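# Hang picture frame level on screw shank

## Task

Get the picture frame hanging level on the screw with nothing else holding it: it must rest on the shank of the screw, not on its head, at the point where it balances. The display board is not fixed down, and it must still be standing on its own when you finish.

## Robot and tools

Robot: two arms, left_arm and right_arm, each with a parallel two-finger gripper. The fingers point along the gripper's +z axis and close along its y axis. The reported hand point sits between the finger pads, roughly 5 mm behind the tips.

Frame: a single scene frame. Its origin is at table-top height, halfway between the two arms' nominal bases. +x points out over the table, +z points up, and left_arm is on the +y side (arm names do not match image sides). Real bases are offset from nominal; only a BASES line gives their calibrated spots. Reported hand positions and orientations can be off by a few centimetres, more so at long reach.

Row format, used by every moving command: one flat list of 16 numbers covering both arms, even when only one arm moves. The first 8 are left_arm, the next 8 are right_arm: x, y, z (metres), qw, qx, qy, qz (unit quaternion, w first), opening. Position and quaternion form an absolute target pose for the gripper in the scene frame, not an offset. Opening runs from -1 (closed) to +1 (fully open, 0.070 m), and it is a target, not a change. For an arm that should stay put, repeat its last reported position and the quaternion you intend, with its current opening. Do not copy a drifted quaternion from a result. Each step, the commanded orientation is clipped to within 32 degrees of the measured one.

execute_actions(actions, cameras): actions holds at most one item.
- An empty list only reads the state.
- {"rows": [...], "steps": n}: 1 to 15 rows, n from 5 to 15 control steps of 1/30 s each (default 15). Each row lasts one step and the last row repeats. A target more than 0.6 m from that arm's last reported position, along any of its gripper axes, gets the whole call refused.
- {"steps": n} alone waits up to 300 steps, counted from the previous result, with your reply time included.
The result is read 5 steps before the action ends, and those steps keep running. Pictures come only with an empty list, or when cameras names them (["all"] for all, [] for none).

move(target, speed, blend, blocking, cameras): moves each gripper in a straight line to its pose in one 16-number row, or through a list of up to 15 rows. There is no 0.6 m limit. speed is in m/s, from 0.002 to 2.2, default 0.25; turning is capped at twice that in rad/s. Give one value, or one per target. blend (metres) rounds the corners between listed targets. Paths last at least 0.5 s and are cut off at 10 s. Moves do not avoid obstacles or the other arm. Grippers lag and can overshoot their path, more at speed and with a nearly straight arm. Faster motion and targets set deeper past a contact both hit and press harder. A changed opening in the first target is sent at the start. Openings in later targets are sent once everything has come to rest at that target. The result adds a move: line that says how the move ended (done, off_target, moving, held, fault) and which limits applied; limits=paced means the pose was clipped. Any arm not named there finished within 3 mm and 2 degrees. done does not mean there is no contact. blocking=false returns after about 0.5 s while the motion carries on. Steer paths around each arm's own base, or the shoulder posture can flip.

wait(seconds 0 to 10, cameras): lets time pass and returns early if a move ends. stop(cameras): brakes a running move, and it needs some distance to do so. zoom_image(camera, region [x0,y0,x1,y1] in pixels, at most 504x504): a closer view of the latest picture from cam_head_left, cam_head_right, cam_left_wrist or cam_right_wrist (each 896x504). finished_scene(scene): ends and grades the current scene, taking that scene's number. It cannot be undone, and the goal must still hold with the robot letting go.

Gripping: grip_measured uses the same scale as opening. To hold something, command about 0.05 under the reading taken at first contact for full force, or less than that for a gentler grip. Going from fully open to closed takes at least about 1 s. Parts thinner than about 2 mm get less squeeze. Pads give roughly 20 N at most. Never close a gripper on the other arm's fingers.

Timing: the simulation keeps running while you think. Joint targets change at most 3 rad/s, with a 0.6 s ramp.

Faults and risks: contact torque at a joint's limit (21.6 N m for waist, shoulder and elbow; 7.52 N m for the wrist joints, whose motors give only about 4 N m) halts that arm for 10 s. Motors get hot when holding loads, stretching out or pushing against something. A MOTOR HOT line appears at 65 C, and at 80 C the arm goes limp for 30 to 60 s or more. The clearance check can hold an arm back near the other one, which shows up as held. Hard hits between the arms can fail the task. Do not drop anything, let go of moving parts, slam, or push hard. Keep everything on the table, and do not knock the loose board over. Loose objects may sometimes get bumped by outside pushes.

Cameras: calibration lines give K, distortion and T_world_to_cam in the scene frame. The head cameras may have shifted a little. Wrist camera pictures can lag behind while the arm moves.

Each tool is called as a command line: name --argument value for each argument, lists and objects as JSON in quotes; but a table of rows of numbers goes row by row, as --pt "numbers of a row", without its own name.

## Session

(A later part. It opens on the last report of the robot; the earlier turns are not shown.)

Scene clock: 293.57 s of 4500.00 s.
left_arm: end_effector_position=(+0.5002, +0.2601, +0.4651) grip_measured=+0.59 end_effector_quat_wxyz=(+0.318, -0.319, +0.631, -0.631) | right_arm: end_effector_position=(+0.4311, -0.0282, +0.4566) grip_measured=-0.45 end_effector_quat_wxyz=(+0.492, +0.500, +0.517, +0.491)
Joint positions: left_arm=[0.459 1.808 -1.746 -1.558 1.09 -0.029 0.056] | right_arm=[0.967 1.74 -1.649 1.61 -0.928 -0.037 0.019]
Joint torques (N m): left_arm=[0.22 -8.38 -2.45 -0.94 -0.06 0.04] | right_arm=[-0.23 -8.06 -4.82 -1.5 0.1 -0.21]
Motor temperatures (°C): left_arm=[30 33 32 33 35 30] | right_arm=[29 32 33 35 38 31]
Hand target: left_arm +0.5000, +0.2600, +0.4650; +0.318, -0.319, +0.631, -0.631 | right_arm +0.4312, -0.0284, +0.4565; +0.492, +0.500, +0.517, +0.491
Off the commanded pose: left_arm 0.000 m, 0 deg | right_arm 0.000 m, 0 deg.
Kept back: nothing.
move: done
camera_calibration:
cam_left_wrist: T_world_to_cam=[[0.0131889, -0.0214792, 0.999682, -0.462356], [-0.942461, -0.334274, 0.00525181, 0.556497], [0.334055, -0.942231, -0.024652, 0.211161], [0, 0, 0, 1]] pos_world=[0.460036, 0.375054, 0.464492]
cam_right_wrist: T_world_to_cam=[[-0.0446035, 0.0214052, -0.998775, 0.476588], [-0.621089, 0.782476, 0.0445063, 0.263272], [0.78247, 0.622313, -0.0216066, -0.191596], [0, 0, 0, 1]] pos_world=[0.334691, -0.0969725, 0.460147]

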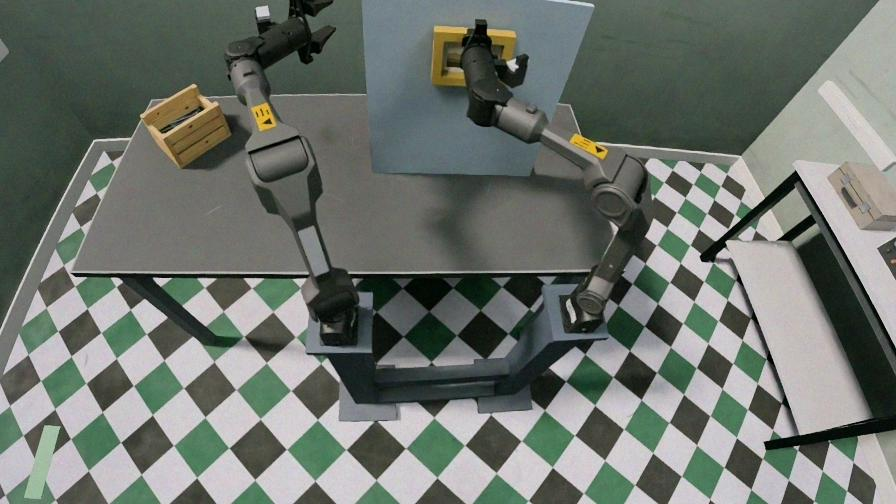

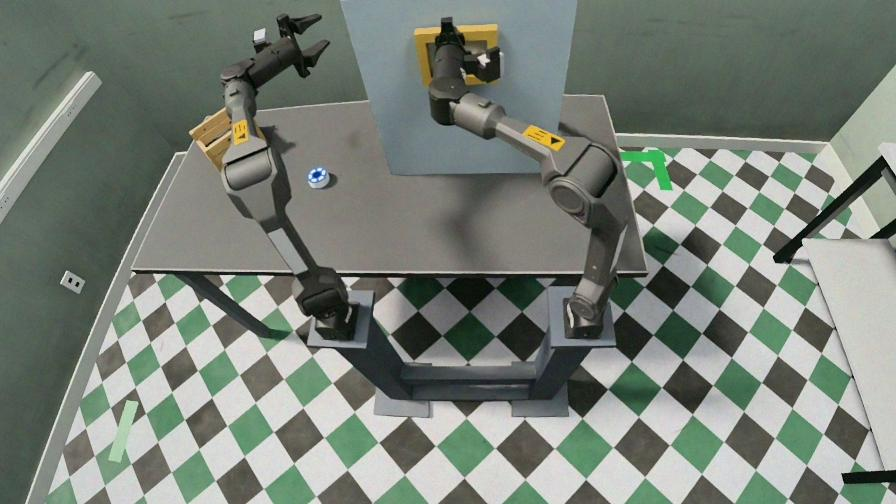

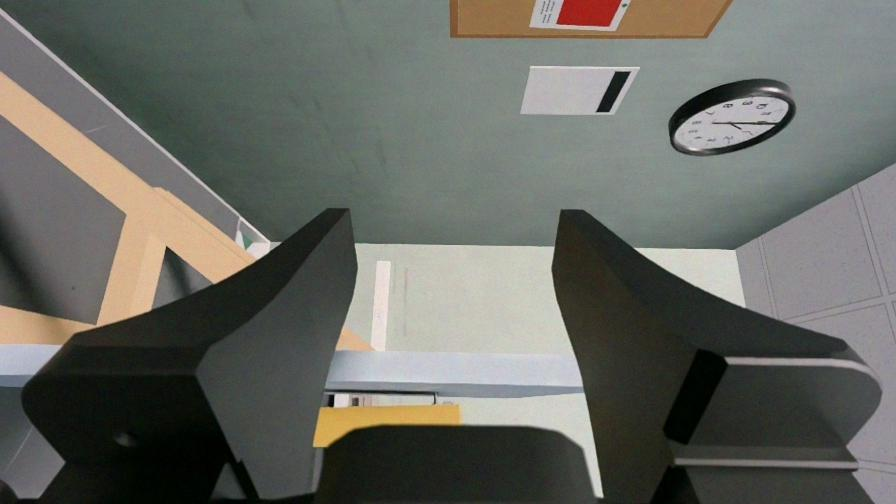

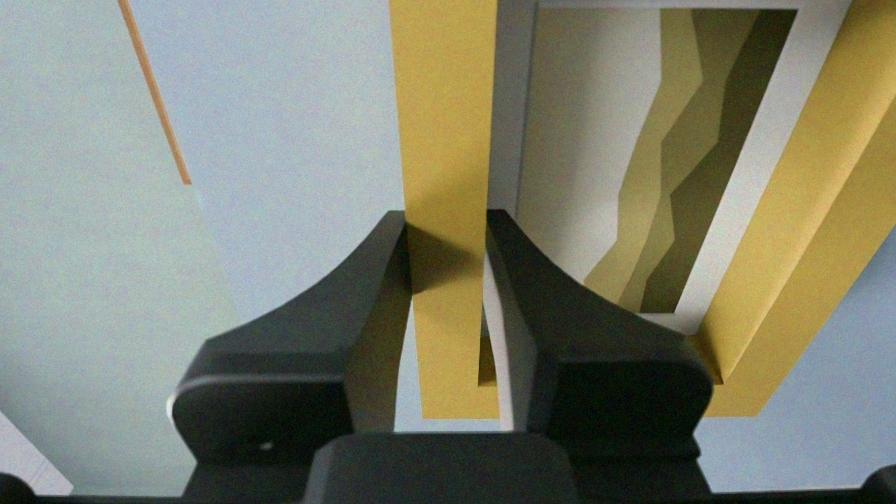

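move --pt "0.50 0.26 0.465 0.318 -0.319 0.631 -0.631 0.59 0.4312 -0.0284 0.4500 0.4916 0.5004 0.5168 0.4908 -0.50" --speed 0.02

zoom_image --camera "cam_left_wrist" --region '[390, 370, 480, 420]'

zoom_image --camera "cam_head_left" --region '[420, 0, 530, 110]'

zoom_image --camera "cam_head_right" --region '[400, 0, 510, 110]'

Scene clock: 294.60 s of 4500.00 s.
left_arm: end_effector_position=(+0.5002, +0.2601, +0.4651) grip_measured=+0.59 end_effector_quat_wxyz=(+0.318, -0.319, +0.631, -0.631) | right_arm: end_effector_position=(+0.4311, -0.0280, +0.4505) grip_measured=-0.45 end_effector_quat_wxyz=(+0.492, +0.500, +0.517, +0.491)
Joint positions: left_arm=[0.459 1.808 -1.746 -1.558 1.09 -0.029 0.056] | right_arm=[0.967 1.738 -1.62 1.589 -0.926 -0.004 0.019]
Joint torques (N m): left_arm=[0.27 -8.51 -2.54 -0.95 -0.04 0.05] | right_arm=[-0.49 -8.45 -3.76 -1 -0.24 -0.05]
Motor temperatures (°C): left_arm=[30 33 32 33 35 30] | right_arm=[29 32 33 35 38 31]
Hand target: left_arm +0.5000, +0.2600, +0.4650; +0.318, -0.319, +0.631, -0.631 | right_arm +0.4312, -0.0284, +0.4500; +0.492, +0.500, +0.517, +0.491
Off the commanded pose: left_arm 0.000 m, 0 deg | right_arm 0.001 m, 0 deg.
Kept back: nothing.
move: done
camera_calibration:
cam_left_wrist: T_world_to_cam=[[0.0131889, -0.0214792, 0.999682, -0.462356], [-0.942461, -0.334274, 0.00525181, 0.556497], [0.334055, -0.942231, -0.024652, 0.211161], [0, 0, 0, 1]] pos_world=[0.460036, 0.375054, 0.464492]
cam_right_wrist: T_world_to_cam=[[-0.0434025, 0.020521, -0.998847, 0.469938], [-0.622071, 0.781774, 0.0430919, 0.264369], [0.781757, 0.623224, -0.0211654, -0.191665], [0, 0, 0, 1]] pos_world=[0.334688, -0.0968704, 0.453947]

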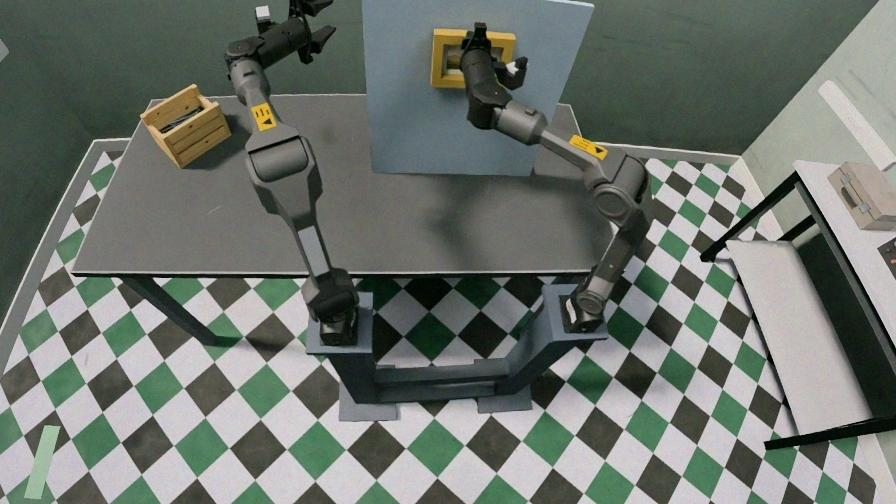

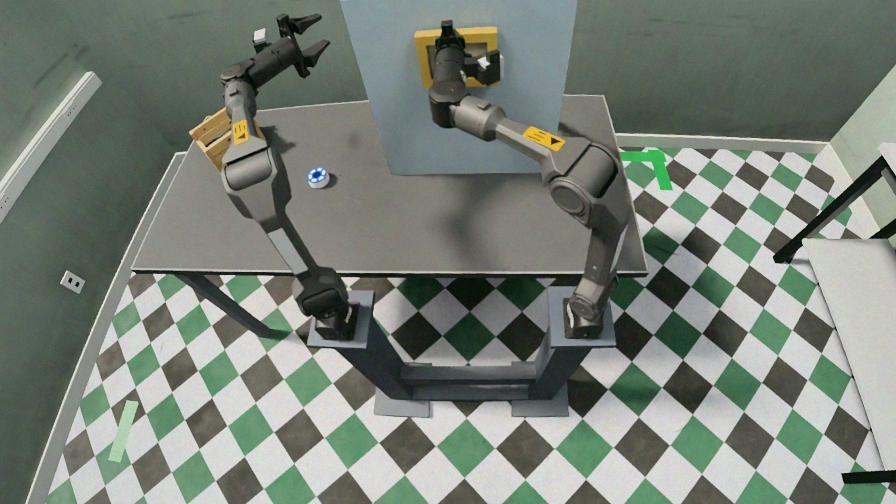

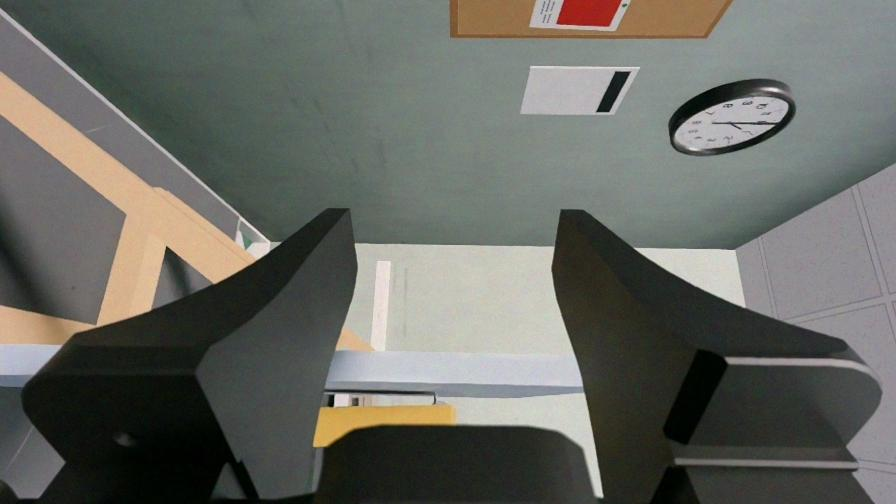

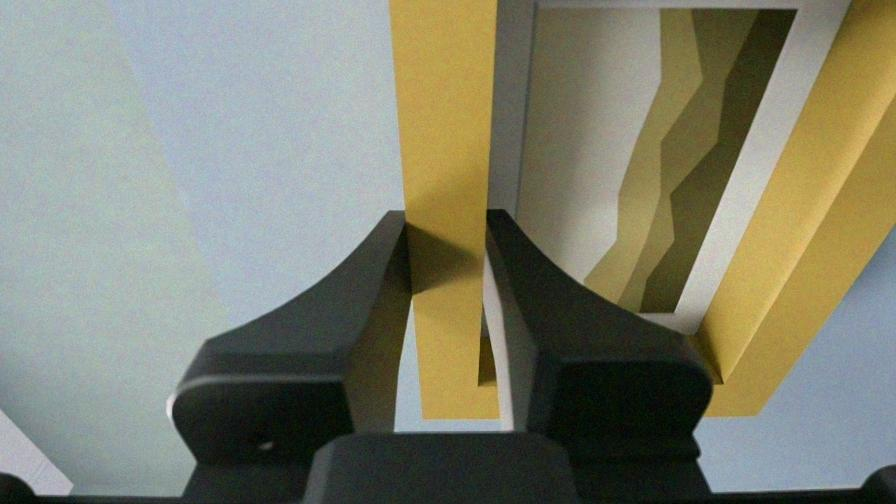

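Scaled by 5.600 from the camera's 896x504 image, which has a finer 1280x720 frame.

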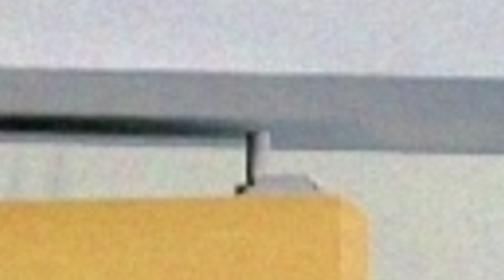

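Scaled by 4.582 from the camera's 896x504 image, which has a finer 1280x720 frame.

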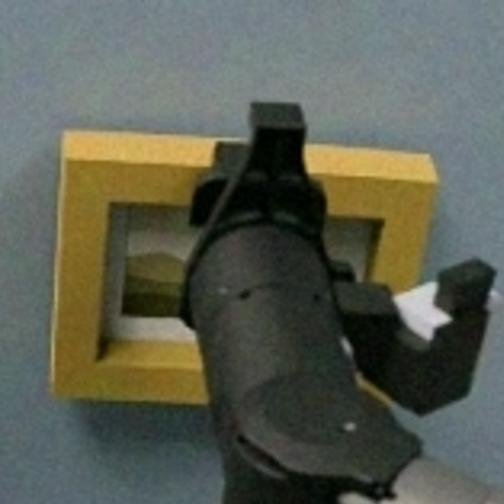

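Scaled by 4.582 from the camera's 896x504 image, which has a finer 1280x720 frame.

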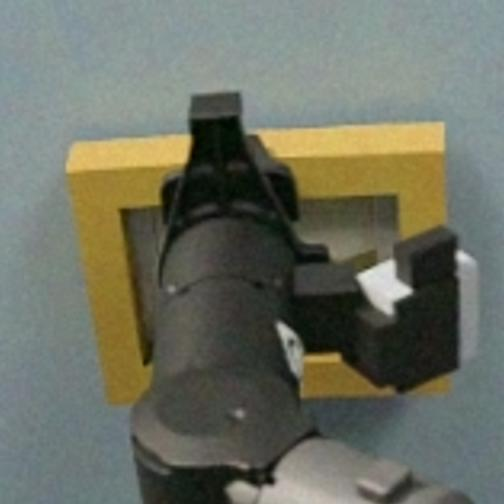

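move --pt "0.50 0.26 0.465 0.318 -0.319 0.631 -0.631 0.59 0.4312 -0.0284 0.4475 0.4916 0.5004 0.5168 0.4908 -0.50" --speed 0.02

zoom_image --camera "cam_left_wrist" --region '[390, 370, 480, 420]'

zoom_image --camera "cam_head_left" --region '[420, 0, 530, 110]'

zoom_image --camera "cam_head_right" --region '[400, 0, 510, 110]'

Scene clock: 295.73 s of 4500.00 s.
left_arm: end_effector_position=(+0.5002, +0.2601, +0.4651) grip_measured=+0.59 end_effector_quat_wxyz=(+0.318, -0.319, +0.631, -0.631) | right_arm: end_effector_position=(+0.4309, -0.0284, +0.4491) grip_measured=-0.45 end_effector_quat_wxyz=(+0.492, +0.499, +0.516, +0.492)
Joint positions: left_arm=[0.459 1.808 -1.746 -1.558 1.09 -0.029 0.056] | right_arm=[0.967 1.737 -1.611 1.581 -0.926 0.008 0.019]
Joint torques (N m): left_arm=[0.2 -8.5 -2.75 -0.89 -0.04 0.06] | right_arm=[-2.26 -4.85 -1.09 1.2 -0.94 0.25]
Motor temperatures (°C): left_arm=[30 33 32 33 35 30] | right_arm=[29 32 33 35 38 31]
Hand target: left_arm +0.5000, +0.2600, +0.4650; +0.318, -0.319, +0.631, -0.631 | right_arm +0.4312, -0.0284, +0.4475; +0.492, +0.500, +0.517, +0.491
Off the commanded pose: left_arm 0.000 m, 0 deg | right_arm 0.002 m, 0 deg.
Kept back: nothing.
move: done
camera_calibration:
cam_left_wrist: T_world_to_cam=[[0.0131889, -0.0214792, 0.999682, -0.462356], [-0.942461, -0.334274, 0.00525181, 0.556497], [0.334055, -0.942231, -0.024652, 0.211161], [0, 0, 0, 1]] pos_world=[0.460036, 0.375054, 0.464492]
cam_right_wrist: T_world_to_cam=[[-0.0414911, 0.0213006, -0.998912, 0.467809], [-0.622056, 0.781818, 0.0425092, 0.264811], [0.781873, 0.623143, -0.0191883, -0.192297], [0, 0, 0, 1]] pos_world=[0.334489, -0.0971704, 0.452353]

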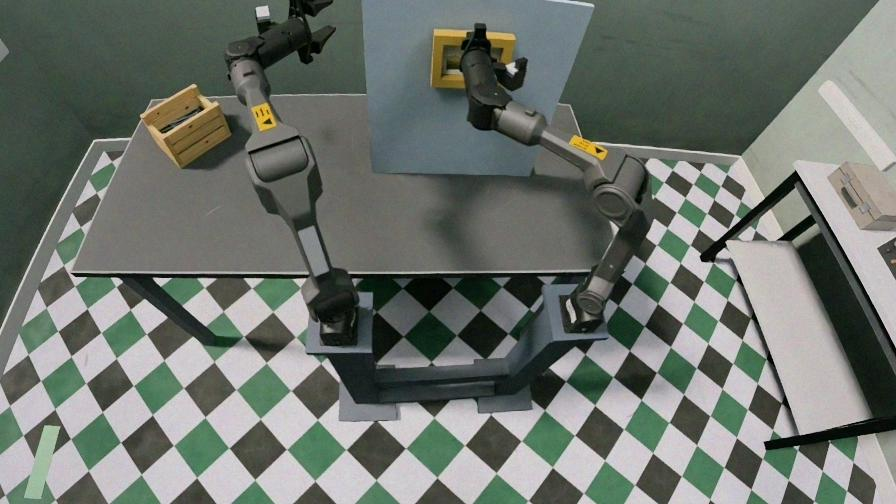

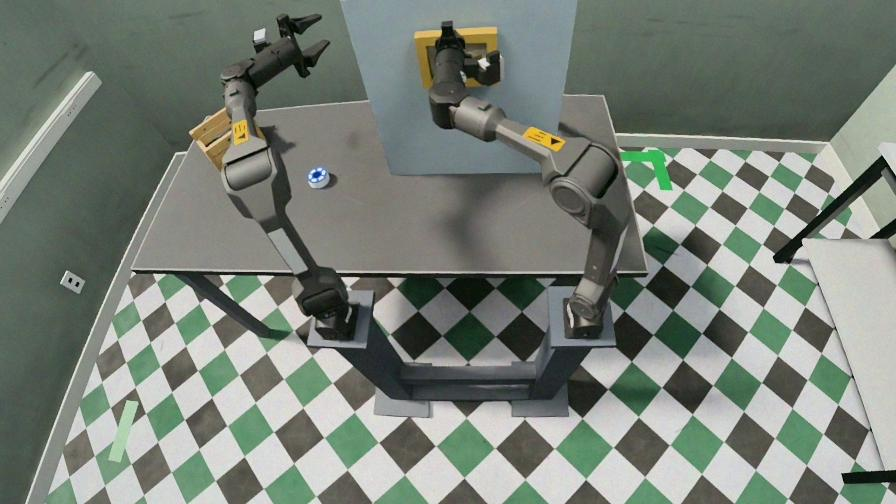

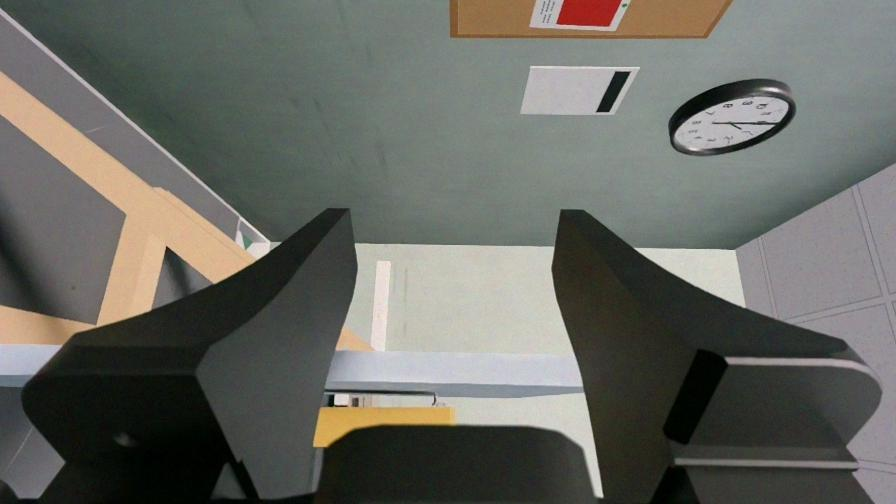

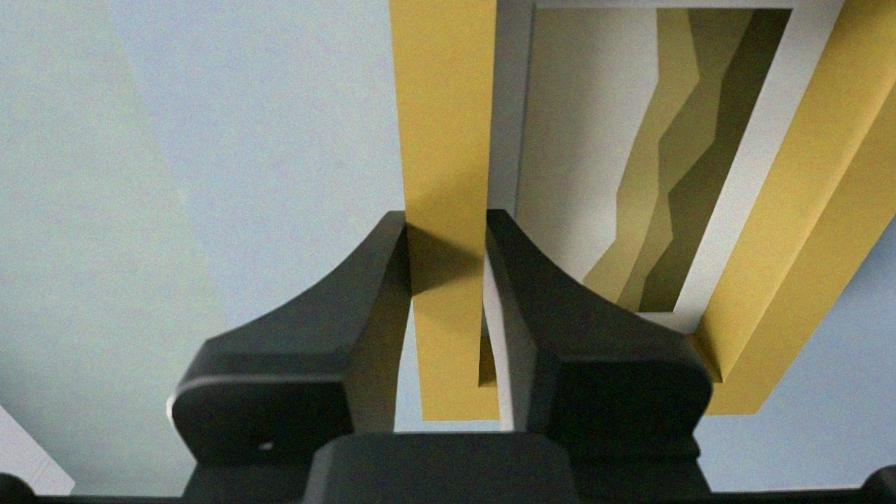

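Scaled by 5.600 from the camera's 896x504 image, which has a finer 1280x720 frame.

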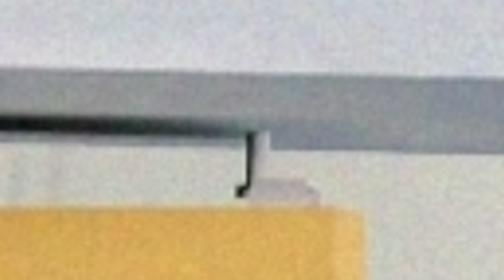

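Scaled by 4.582 from the camera's 896x504 image, which has a finer 1280x720 frame.

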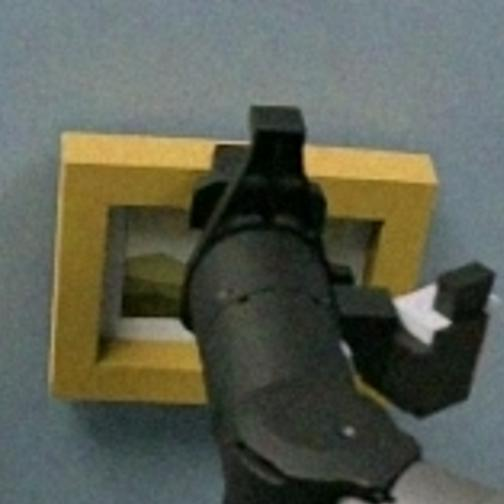

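Scaled by 4.582 from the camera's 896x504 image, which has a finer 1280x720 frame.

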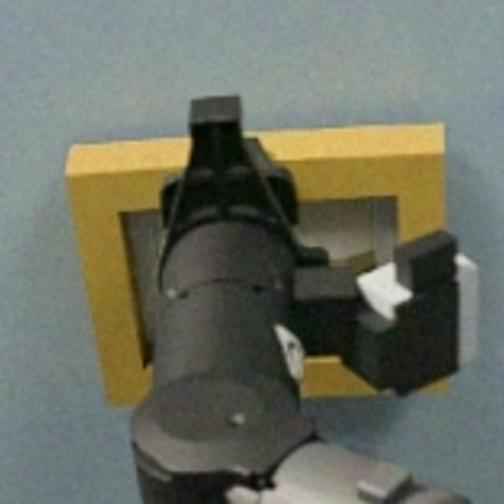

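zoom_image --camera "cam_left_wrist" --region '[425, 385, 460, 415]'

zoom_image --camera "cam_left_wrist" --region '[310, 370, 480, 460]'

Scaled by 14.400 from the camera's 896x504 image, which has a finer 1280x720 frame.

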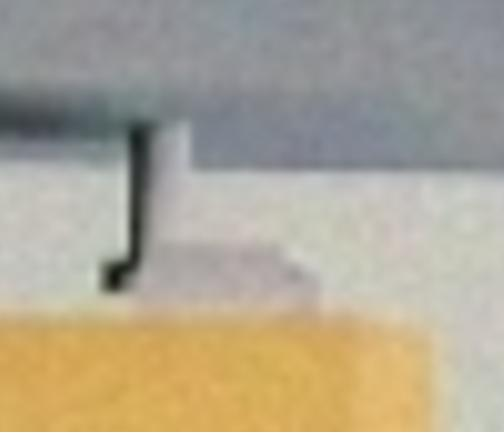

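Scaled by 2.965 from the camera's 896x504 image, which has a finer 1280x720 frame.

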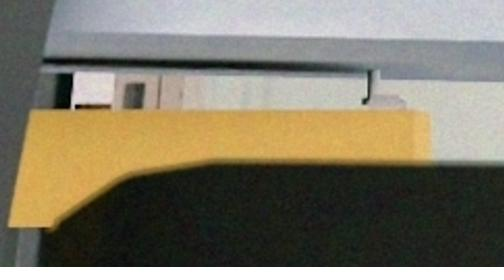

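move --pt "0.50 0.26 0.465 0.318 -0.319 0.631 -0.631 0.59 0.4312 -0.0284 0.4520 0.4916 0.5004 0.5168 0.4908 -0.50" --pt "0.50 0.26 0.465 0.318 -0.319 0.631 -0.631 0.59 0.4312 -0.0284 0.4530 0.4795 0.5010 0.5160 0.5031 -0.50" --speed 0.02

zoom_image --camera "cam_left_wrist" --region '[390, 370, 480, 420]'

zoom_image --camera "cam_head_left" --region '[420, 0, 530, 110]'

zoom_image --camera "cam_head_right" --region '[400, 0, 510, 110]'

Scene clock: 300.53 s of 4500.00 s.
left_arm: end_effector_position=(+0.5002, +0.2601, +0.4651) grip_measured=+0.59 end_effector_quat_wxyz=(+0.318, -0.319, +0.631, -0.631) | right_arm: end_effector_position=(+0.4315, -0.0287, +0.4530) grip_measured=-0.45 end_effector_quat_wxyz=(+0.480, +0.501, +0.516, +0.503)
Joint positions: left_arm=[0.459 1.808 -1.746 -1.558 1.09 -0.029 0.056] | right_arm=[0.956 1.724 -1.612 1.594 -0.895 0.013 0.019]
Joint torques (N m): left_arm=[0.13 -8.5 -2.66 -0.92 -0.09 0.04] | right_arm=[0.7 -9.1 -4.24 -1.47 -0.04 0.04]
Motor temperatures (°C): left_arm=[30 33 32 33 35 30] | right_arm=[29 32 33 36 39 31]
Hand target: left_arm +0.5000, +0.2600, +0.4650; +0.318, -0.319, +0.631, -0.631 | right_arm +0.4312, -0.0284, +0.4530; +0.479, +0.501, +0.516, +0.503
Off the commanded pose: left_arm 0.000 m, 0 deg | right_arm 0.000 m, 0 deg.
Kept back: nothing.
move: done
camera_calibration:
cam_left_wrist: T_world_to_cam=[[0.0131889, -0.0214792, 0.999682, -0.462356], [-0.942461, -0.334274, 0.00525181, 0.556497], [0.334055, -0.942231, -0.024652, 0.211161], [0, 0, 0, 1]] pos_world=[0.460036, 0.375054, 0.464492]
cam_right_wrist: T_world_to_cam=[[-0.045515, 0.0452266, -0.997939, 0.473599], [-0.637605, 0.767711, 0.0638732, 0.262015], [0.769018, 0.639198, -0.0061057, -0.192344], [0, 0, 0, 1]] pos_world=[0.336534, -0.0996252, 0.454713]

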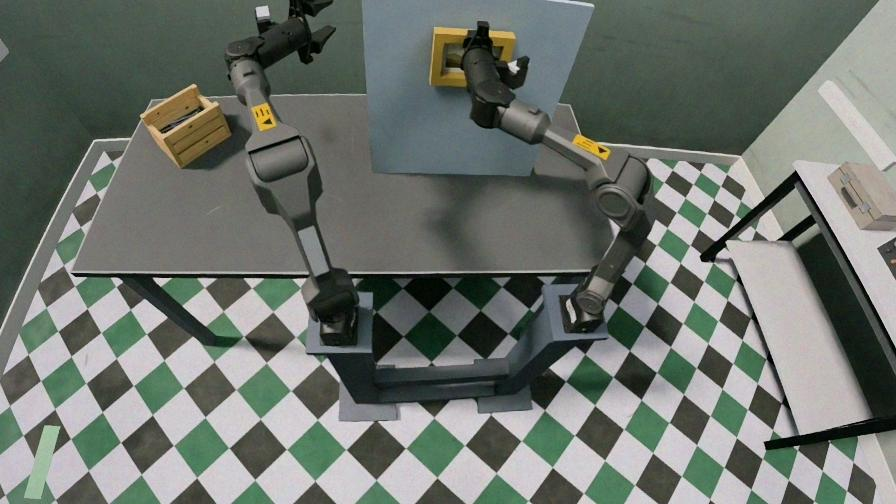

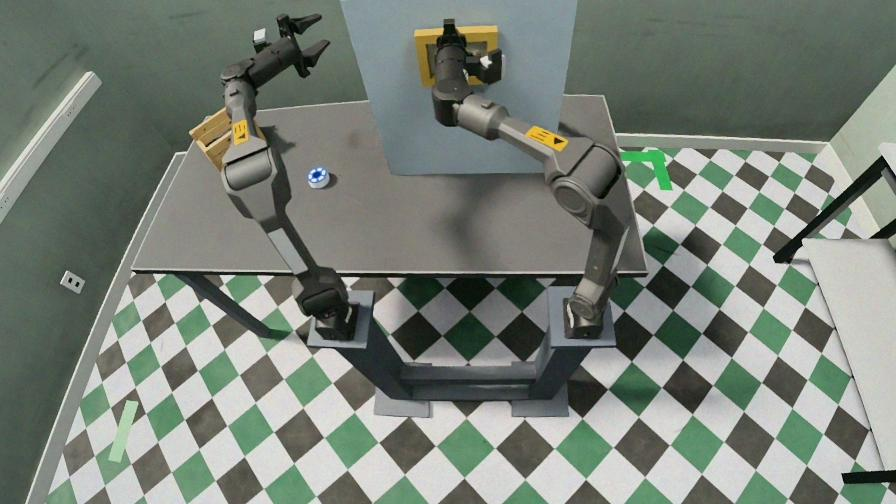

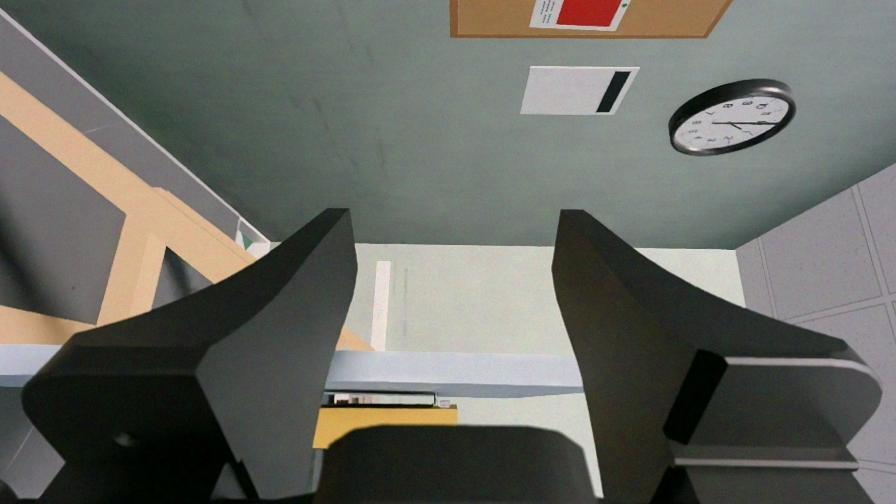

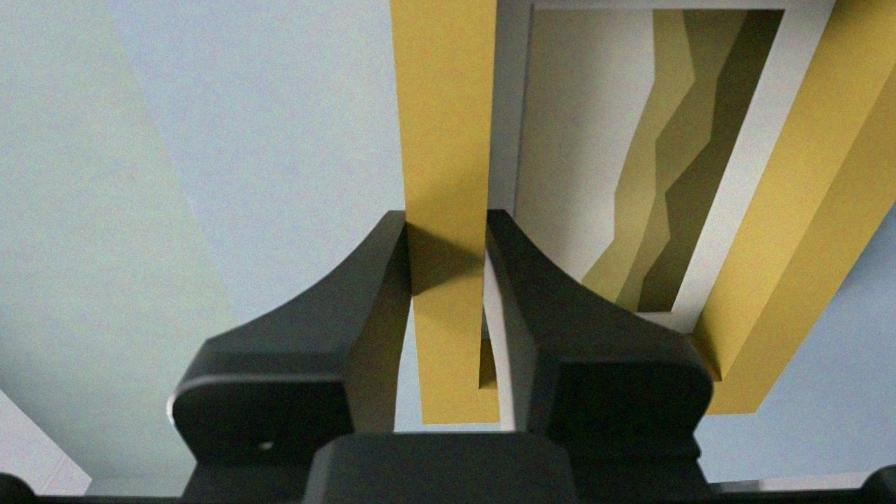

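Scaled by 5.600 from the camera's 896x504 image, which has a finer 1280x720 frame.

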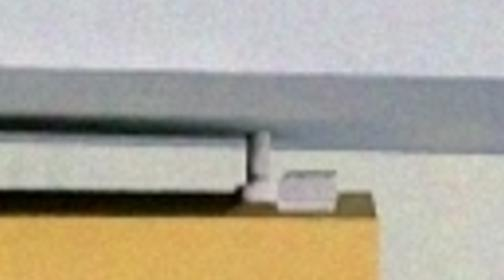

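Scaled by 4.582 from the camera's 896x504 image, which has a finer 1280x720 frame.

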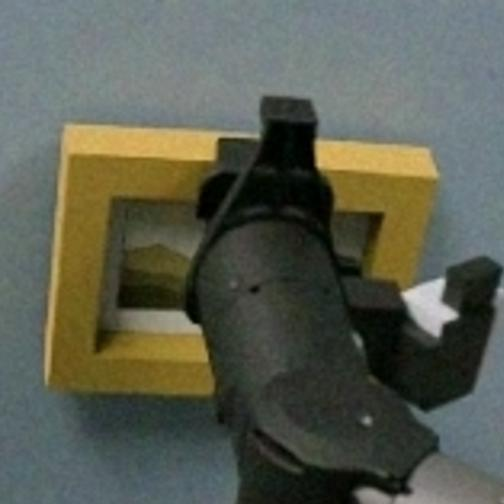

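Scaled by 4.582 from the camera's 896x504 image, which has a finer 1280x720 frame.

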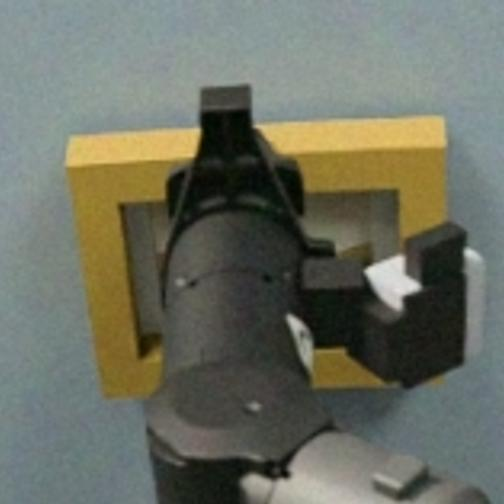

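move --pt "0.50 0.26 0.465 0.318 -0.319 0.631 -0.631 0.59 0.4312 -0.0284 0.4485 0.4795 0.5010 0.5160 0.5031 -0.50" --speed 0.02

zoom_image --camera "cam_left_wrist" --region '[390, 370, 480, 420]'

zoom_image --camera "cam_head_left" --region '[420, 0, 530, 110]'

zoom_image --camera "cam_head_right" --region '[400, 0, 510, 110]'

Scene clock: 301.97 s of 4500.00 s.
left_arm: end_effector_position=(+0.5002, +0.2601, +0.4651) grip_measured=+0.59 end_effector_quat_wxyz=(+0.318, -0.319, +0.631, -0.631) | right_arm: end_effector_position=(+0.4313, -0.0284, +0.4480) grip_measured=-0.45 end_effector_quat_wxyz=(+0.479, +0.501, +0.516, +0.503)
Joint positions: left_arm=[0.459 1.808 -1.746 -1.558 1.09 -0.029 0.056] | right_arm=[0.957 1.723 -1.592 1.581 -0.895 0.037 0.019]
Joint torques (N m): left_arm=[0.3 -8.43 -2.72 -0.91 -0.05 0.07] | right_arm=[0.71 -8.96 -4.47 -1.59 -0.01 -0.02]
Motor temperatures (°C): left_arm=[30 33 32 33 35 30] | right_arm=[29 32 33 36 39 31]
Hand target: left_arm +0.5000, +0.2600, +0.4650; +0.318, -0.319, +0.631, -0.631 | right_arm +0.4312, -0.0284, +0.4485; +0.479, +0.501, +0.516, +0.503
Off the commanded pose: left_arm 0.000 m, 0 deg | right_arm 0.000 m, 0 deg.
Kept back: nothing.
move: done
camera_calibration:
cam_left_wrist: T_world_to_cam=[[0.0131889, -0.0214792, 0.999682, -0.462356], [-0.942461, -0.334274, 0.00525181, 0.556497], [0.334055, -0.942231, -0.024652, 0.211161], [0, 0, 0, 1]] pos_world=[0.460036, 0.375054, 0.464492]
cam_right_wrist: T_world_to_cam=[[-0.0469088, 0.0461683, -0.997832, 0.4692], [-0.637923, 0.767311, 0.0654916, 0.261308], [0.768671, 0.639611, -0.00654187, -0.192057], [0, 0, 0, 1]] pos_world=[0.336333, -0.099324, 0.449813]

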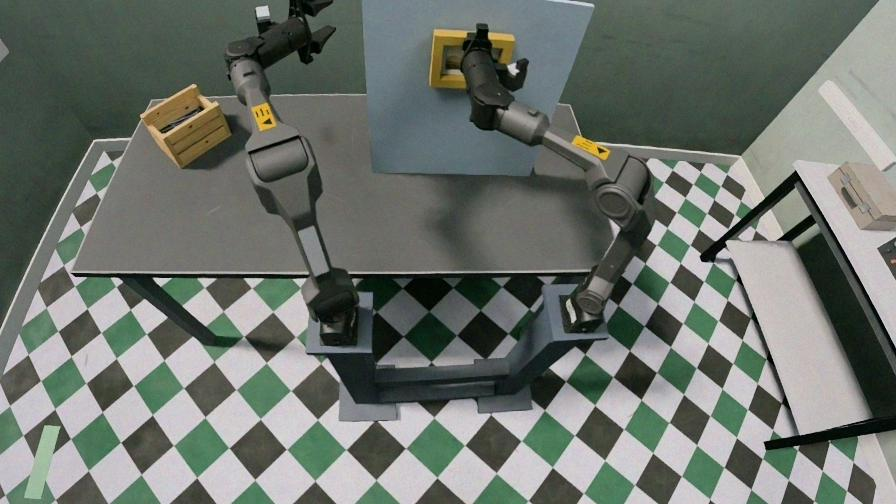

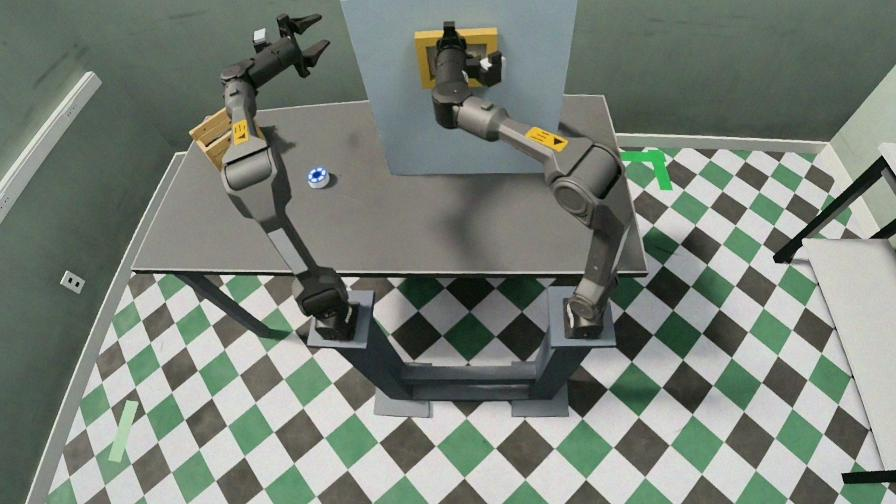

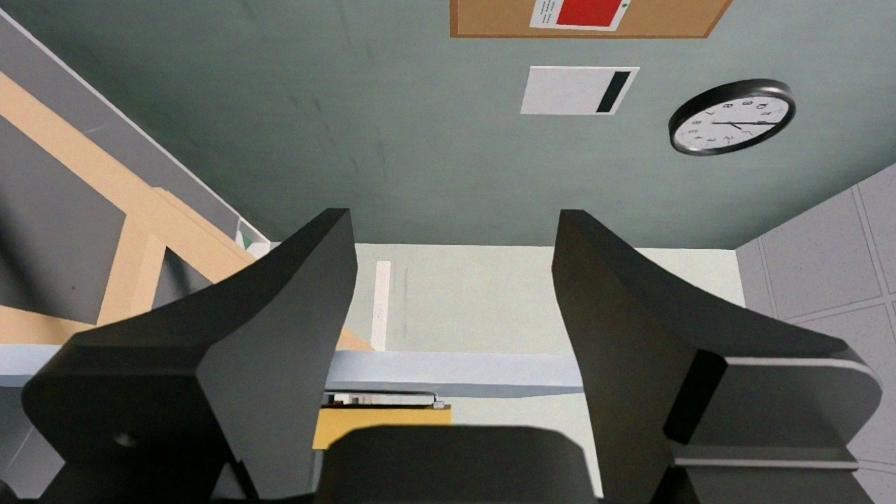

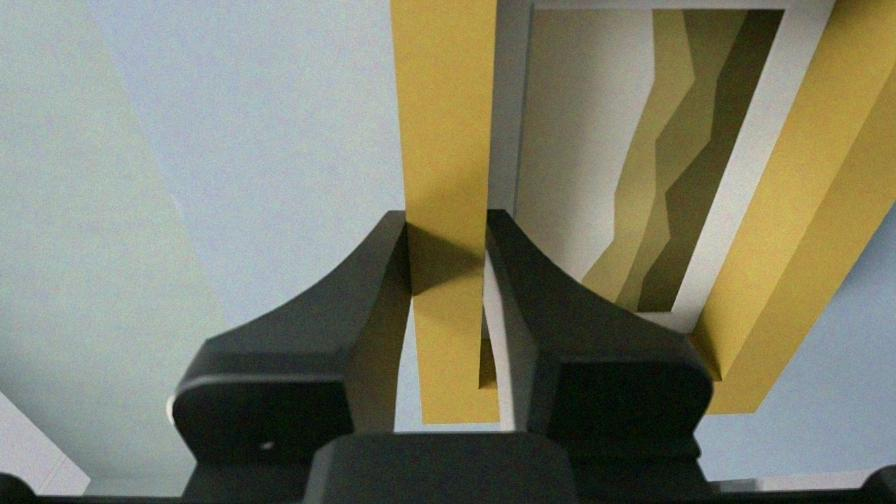

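Scaled by 5.600 from the camera's 896x504 image, which has a finer 1280x720 frame.

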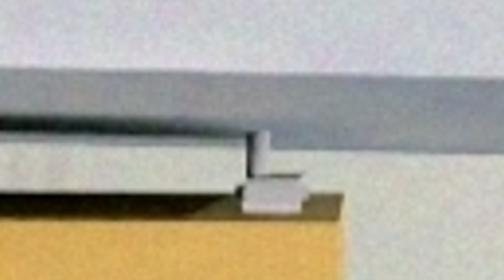

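Scaled by 4.582 from the camera's 896x504 image, which has a finer 1280x720 frame.

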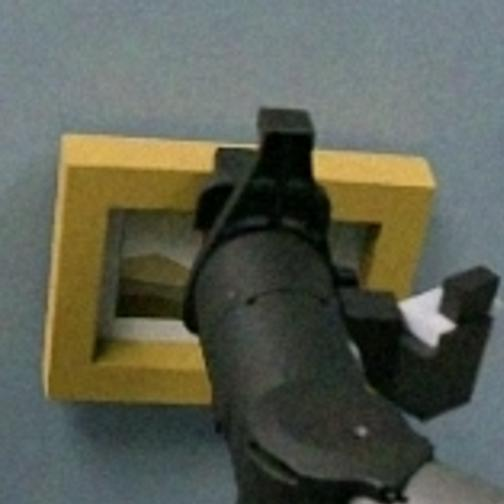

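Scaled by 4.582 from the camera's 896x504 image, which has a finer 1280x720 frame.

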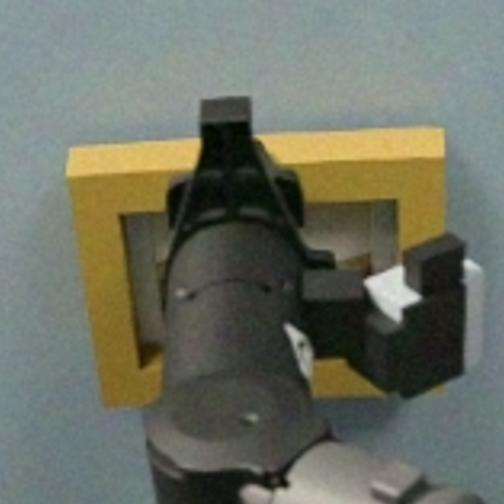

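move --pt "0.50 0.26 0.465 0.318 -0.319 0.631 -0.631 0.59 0.4312 -0.0284 0.4462 0.4795 0.5010 0.5160 0.5031 -0.50" --speed 0.015

zoom_image --camera "cam_left_wrist" --region '[390, 370, 480, 420]'

zoom_image --camera "cam_head_left" --region '[420, 0, 530, 110]'

zoom_image --camera "cam_head_right" --region '[400, 0, 510, 110]'

Scene clock: 303.03 s of 4500.00 s.
left_arm: end_effector_position=(+0.5002, +0.2601, +0.4651) grip_measured=+0.59 end_effector_quat_wxyz=(+0.318, -0.319, +0.631, -0.631) | right_arm: end_effector_position=(+0.4311, -0.0288, +0.4473) grip_measured=-0.45 end_effector_quat_wxyz=(+0.480, +0.501, +0.515, +0.504)
Joint positions: left_arm=[0.459 1.808 -1.746 -1.558 1.09 -0.029 0.056] | right_arm=[0.957 1.721 -1.584 1.571 -0.895 0.048 0.019]
Joint torques (N m): left_arm=[0.12 -8.32 -2.63 -0.92 -0.07 0.04] | right_arm=[0.66 -6.63 -3.21 -0.61 0.14 0.16]
Motor temperatures (°C): left_arm=[30 33 32 33 35 30] | right_arm=[29 32 33 36 39 31]
Hand target: left_arm +0.5000, +0.2600, +0.4650; +0.318, -0.319, +0.631, -0.631 | right_arm +0.4312, -0.0284, +0.4462; +0.479, +0.501, +0.516, +0.503
Off the commanded pose: left_arm 0.000 m, 0 deg | right_arm 0.001 m, 0 deg.
Kept back: nothing.
move: done
camera_calibration:
cam_left_wrist: T_world_to_cam=[[0.0131889, -0.0214792, 0.999682, -0.462356], [-0.942461, -0.334274, 0.00525181, 0.556497], [0.334055, -0.942231, -0.024652, 0.211161], [0, 0, 0, 1]] pos_world=[0.460036, 0.375054, 0.464492]
cam_right_wrist: T_world_to_cam=[[-0.0435178, 0.0464983, -0.99797, 0.467169], [-0.638181, 0.767257, 0.0635774, 0.262416], [0.768655, 0.639653, -0.00371504, -0.192978], [0, 0, 0, 1]] pos_world=[0.336133, -0.0996238, 0.44882]

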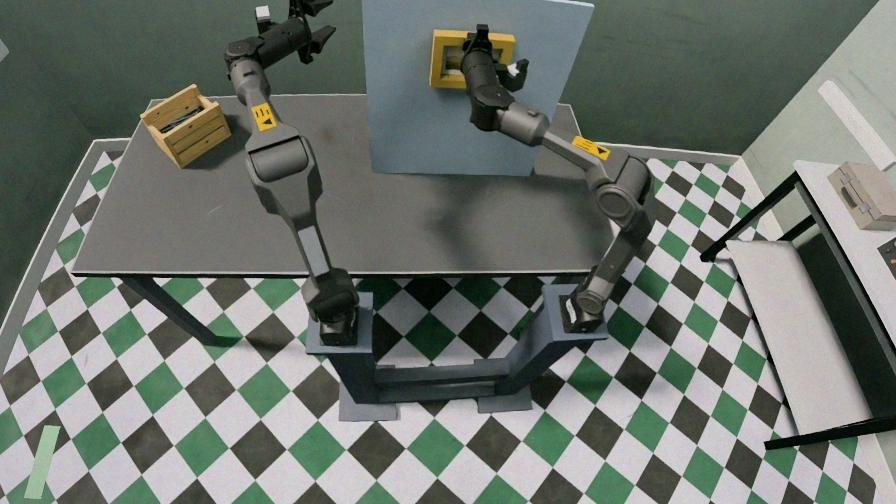

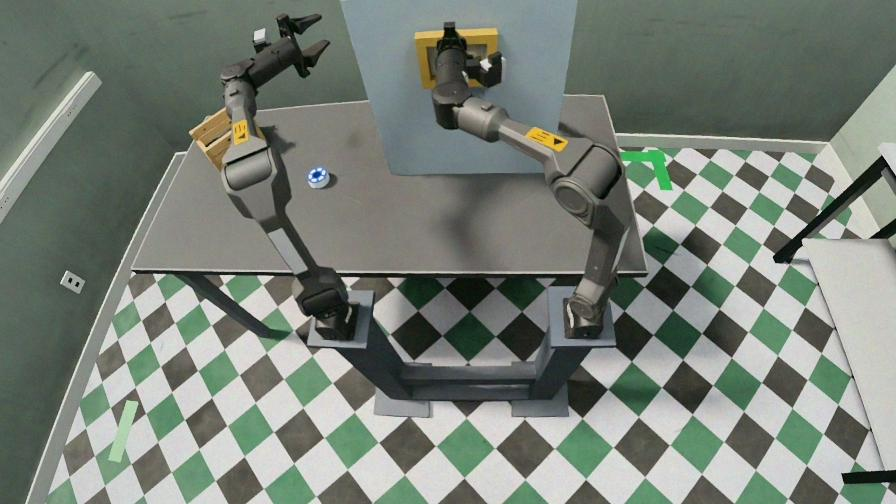

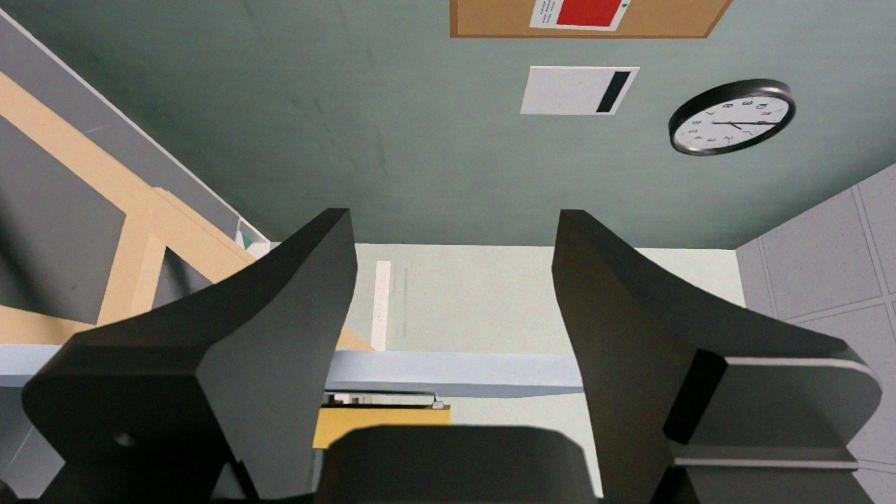

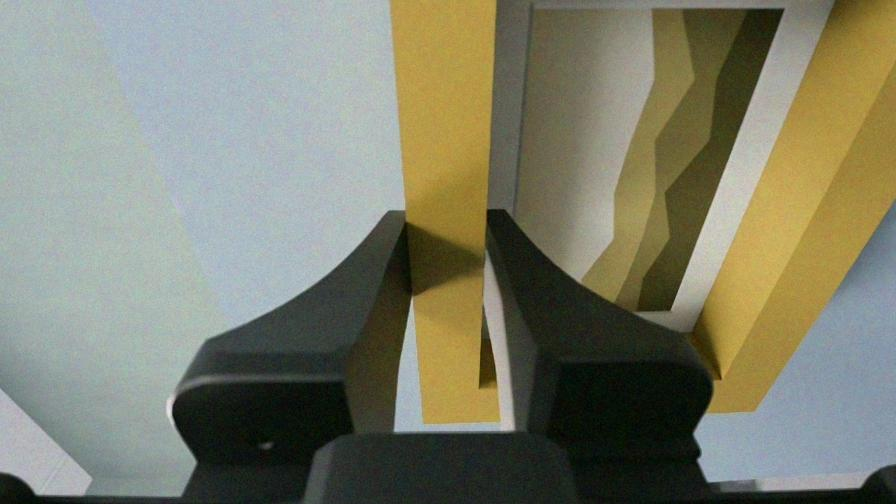

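Scaled by 5.600 from the camera's 896x504 image, which has a finer 1280x720 frame.

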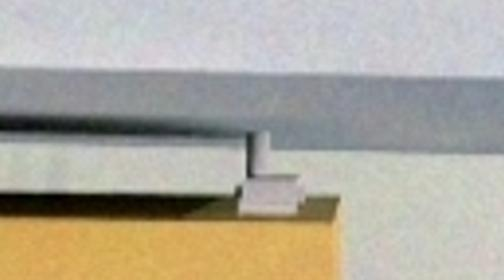

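Scaled by 4.582 from the camera's 896x504 image, which has a finer 1280x720 frame.

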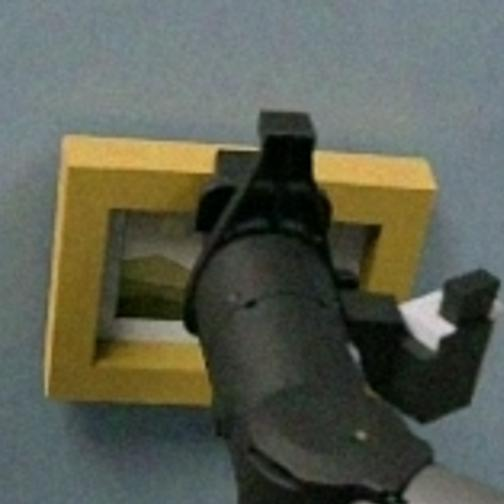

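Scaled by 4.582 from the camera's 896x504 image, which has a finer 1280x720 frame.

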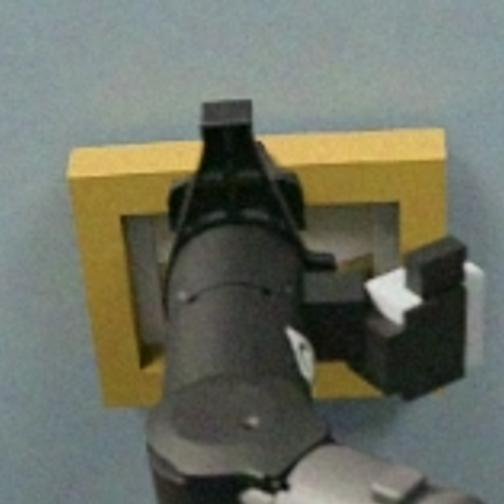

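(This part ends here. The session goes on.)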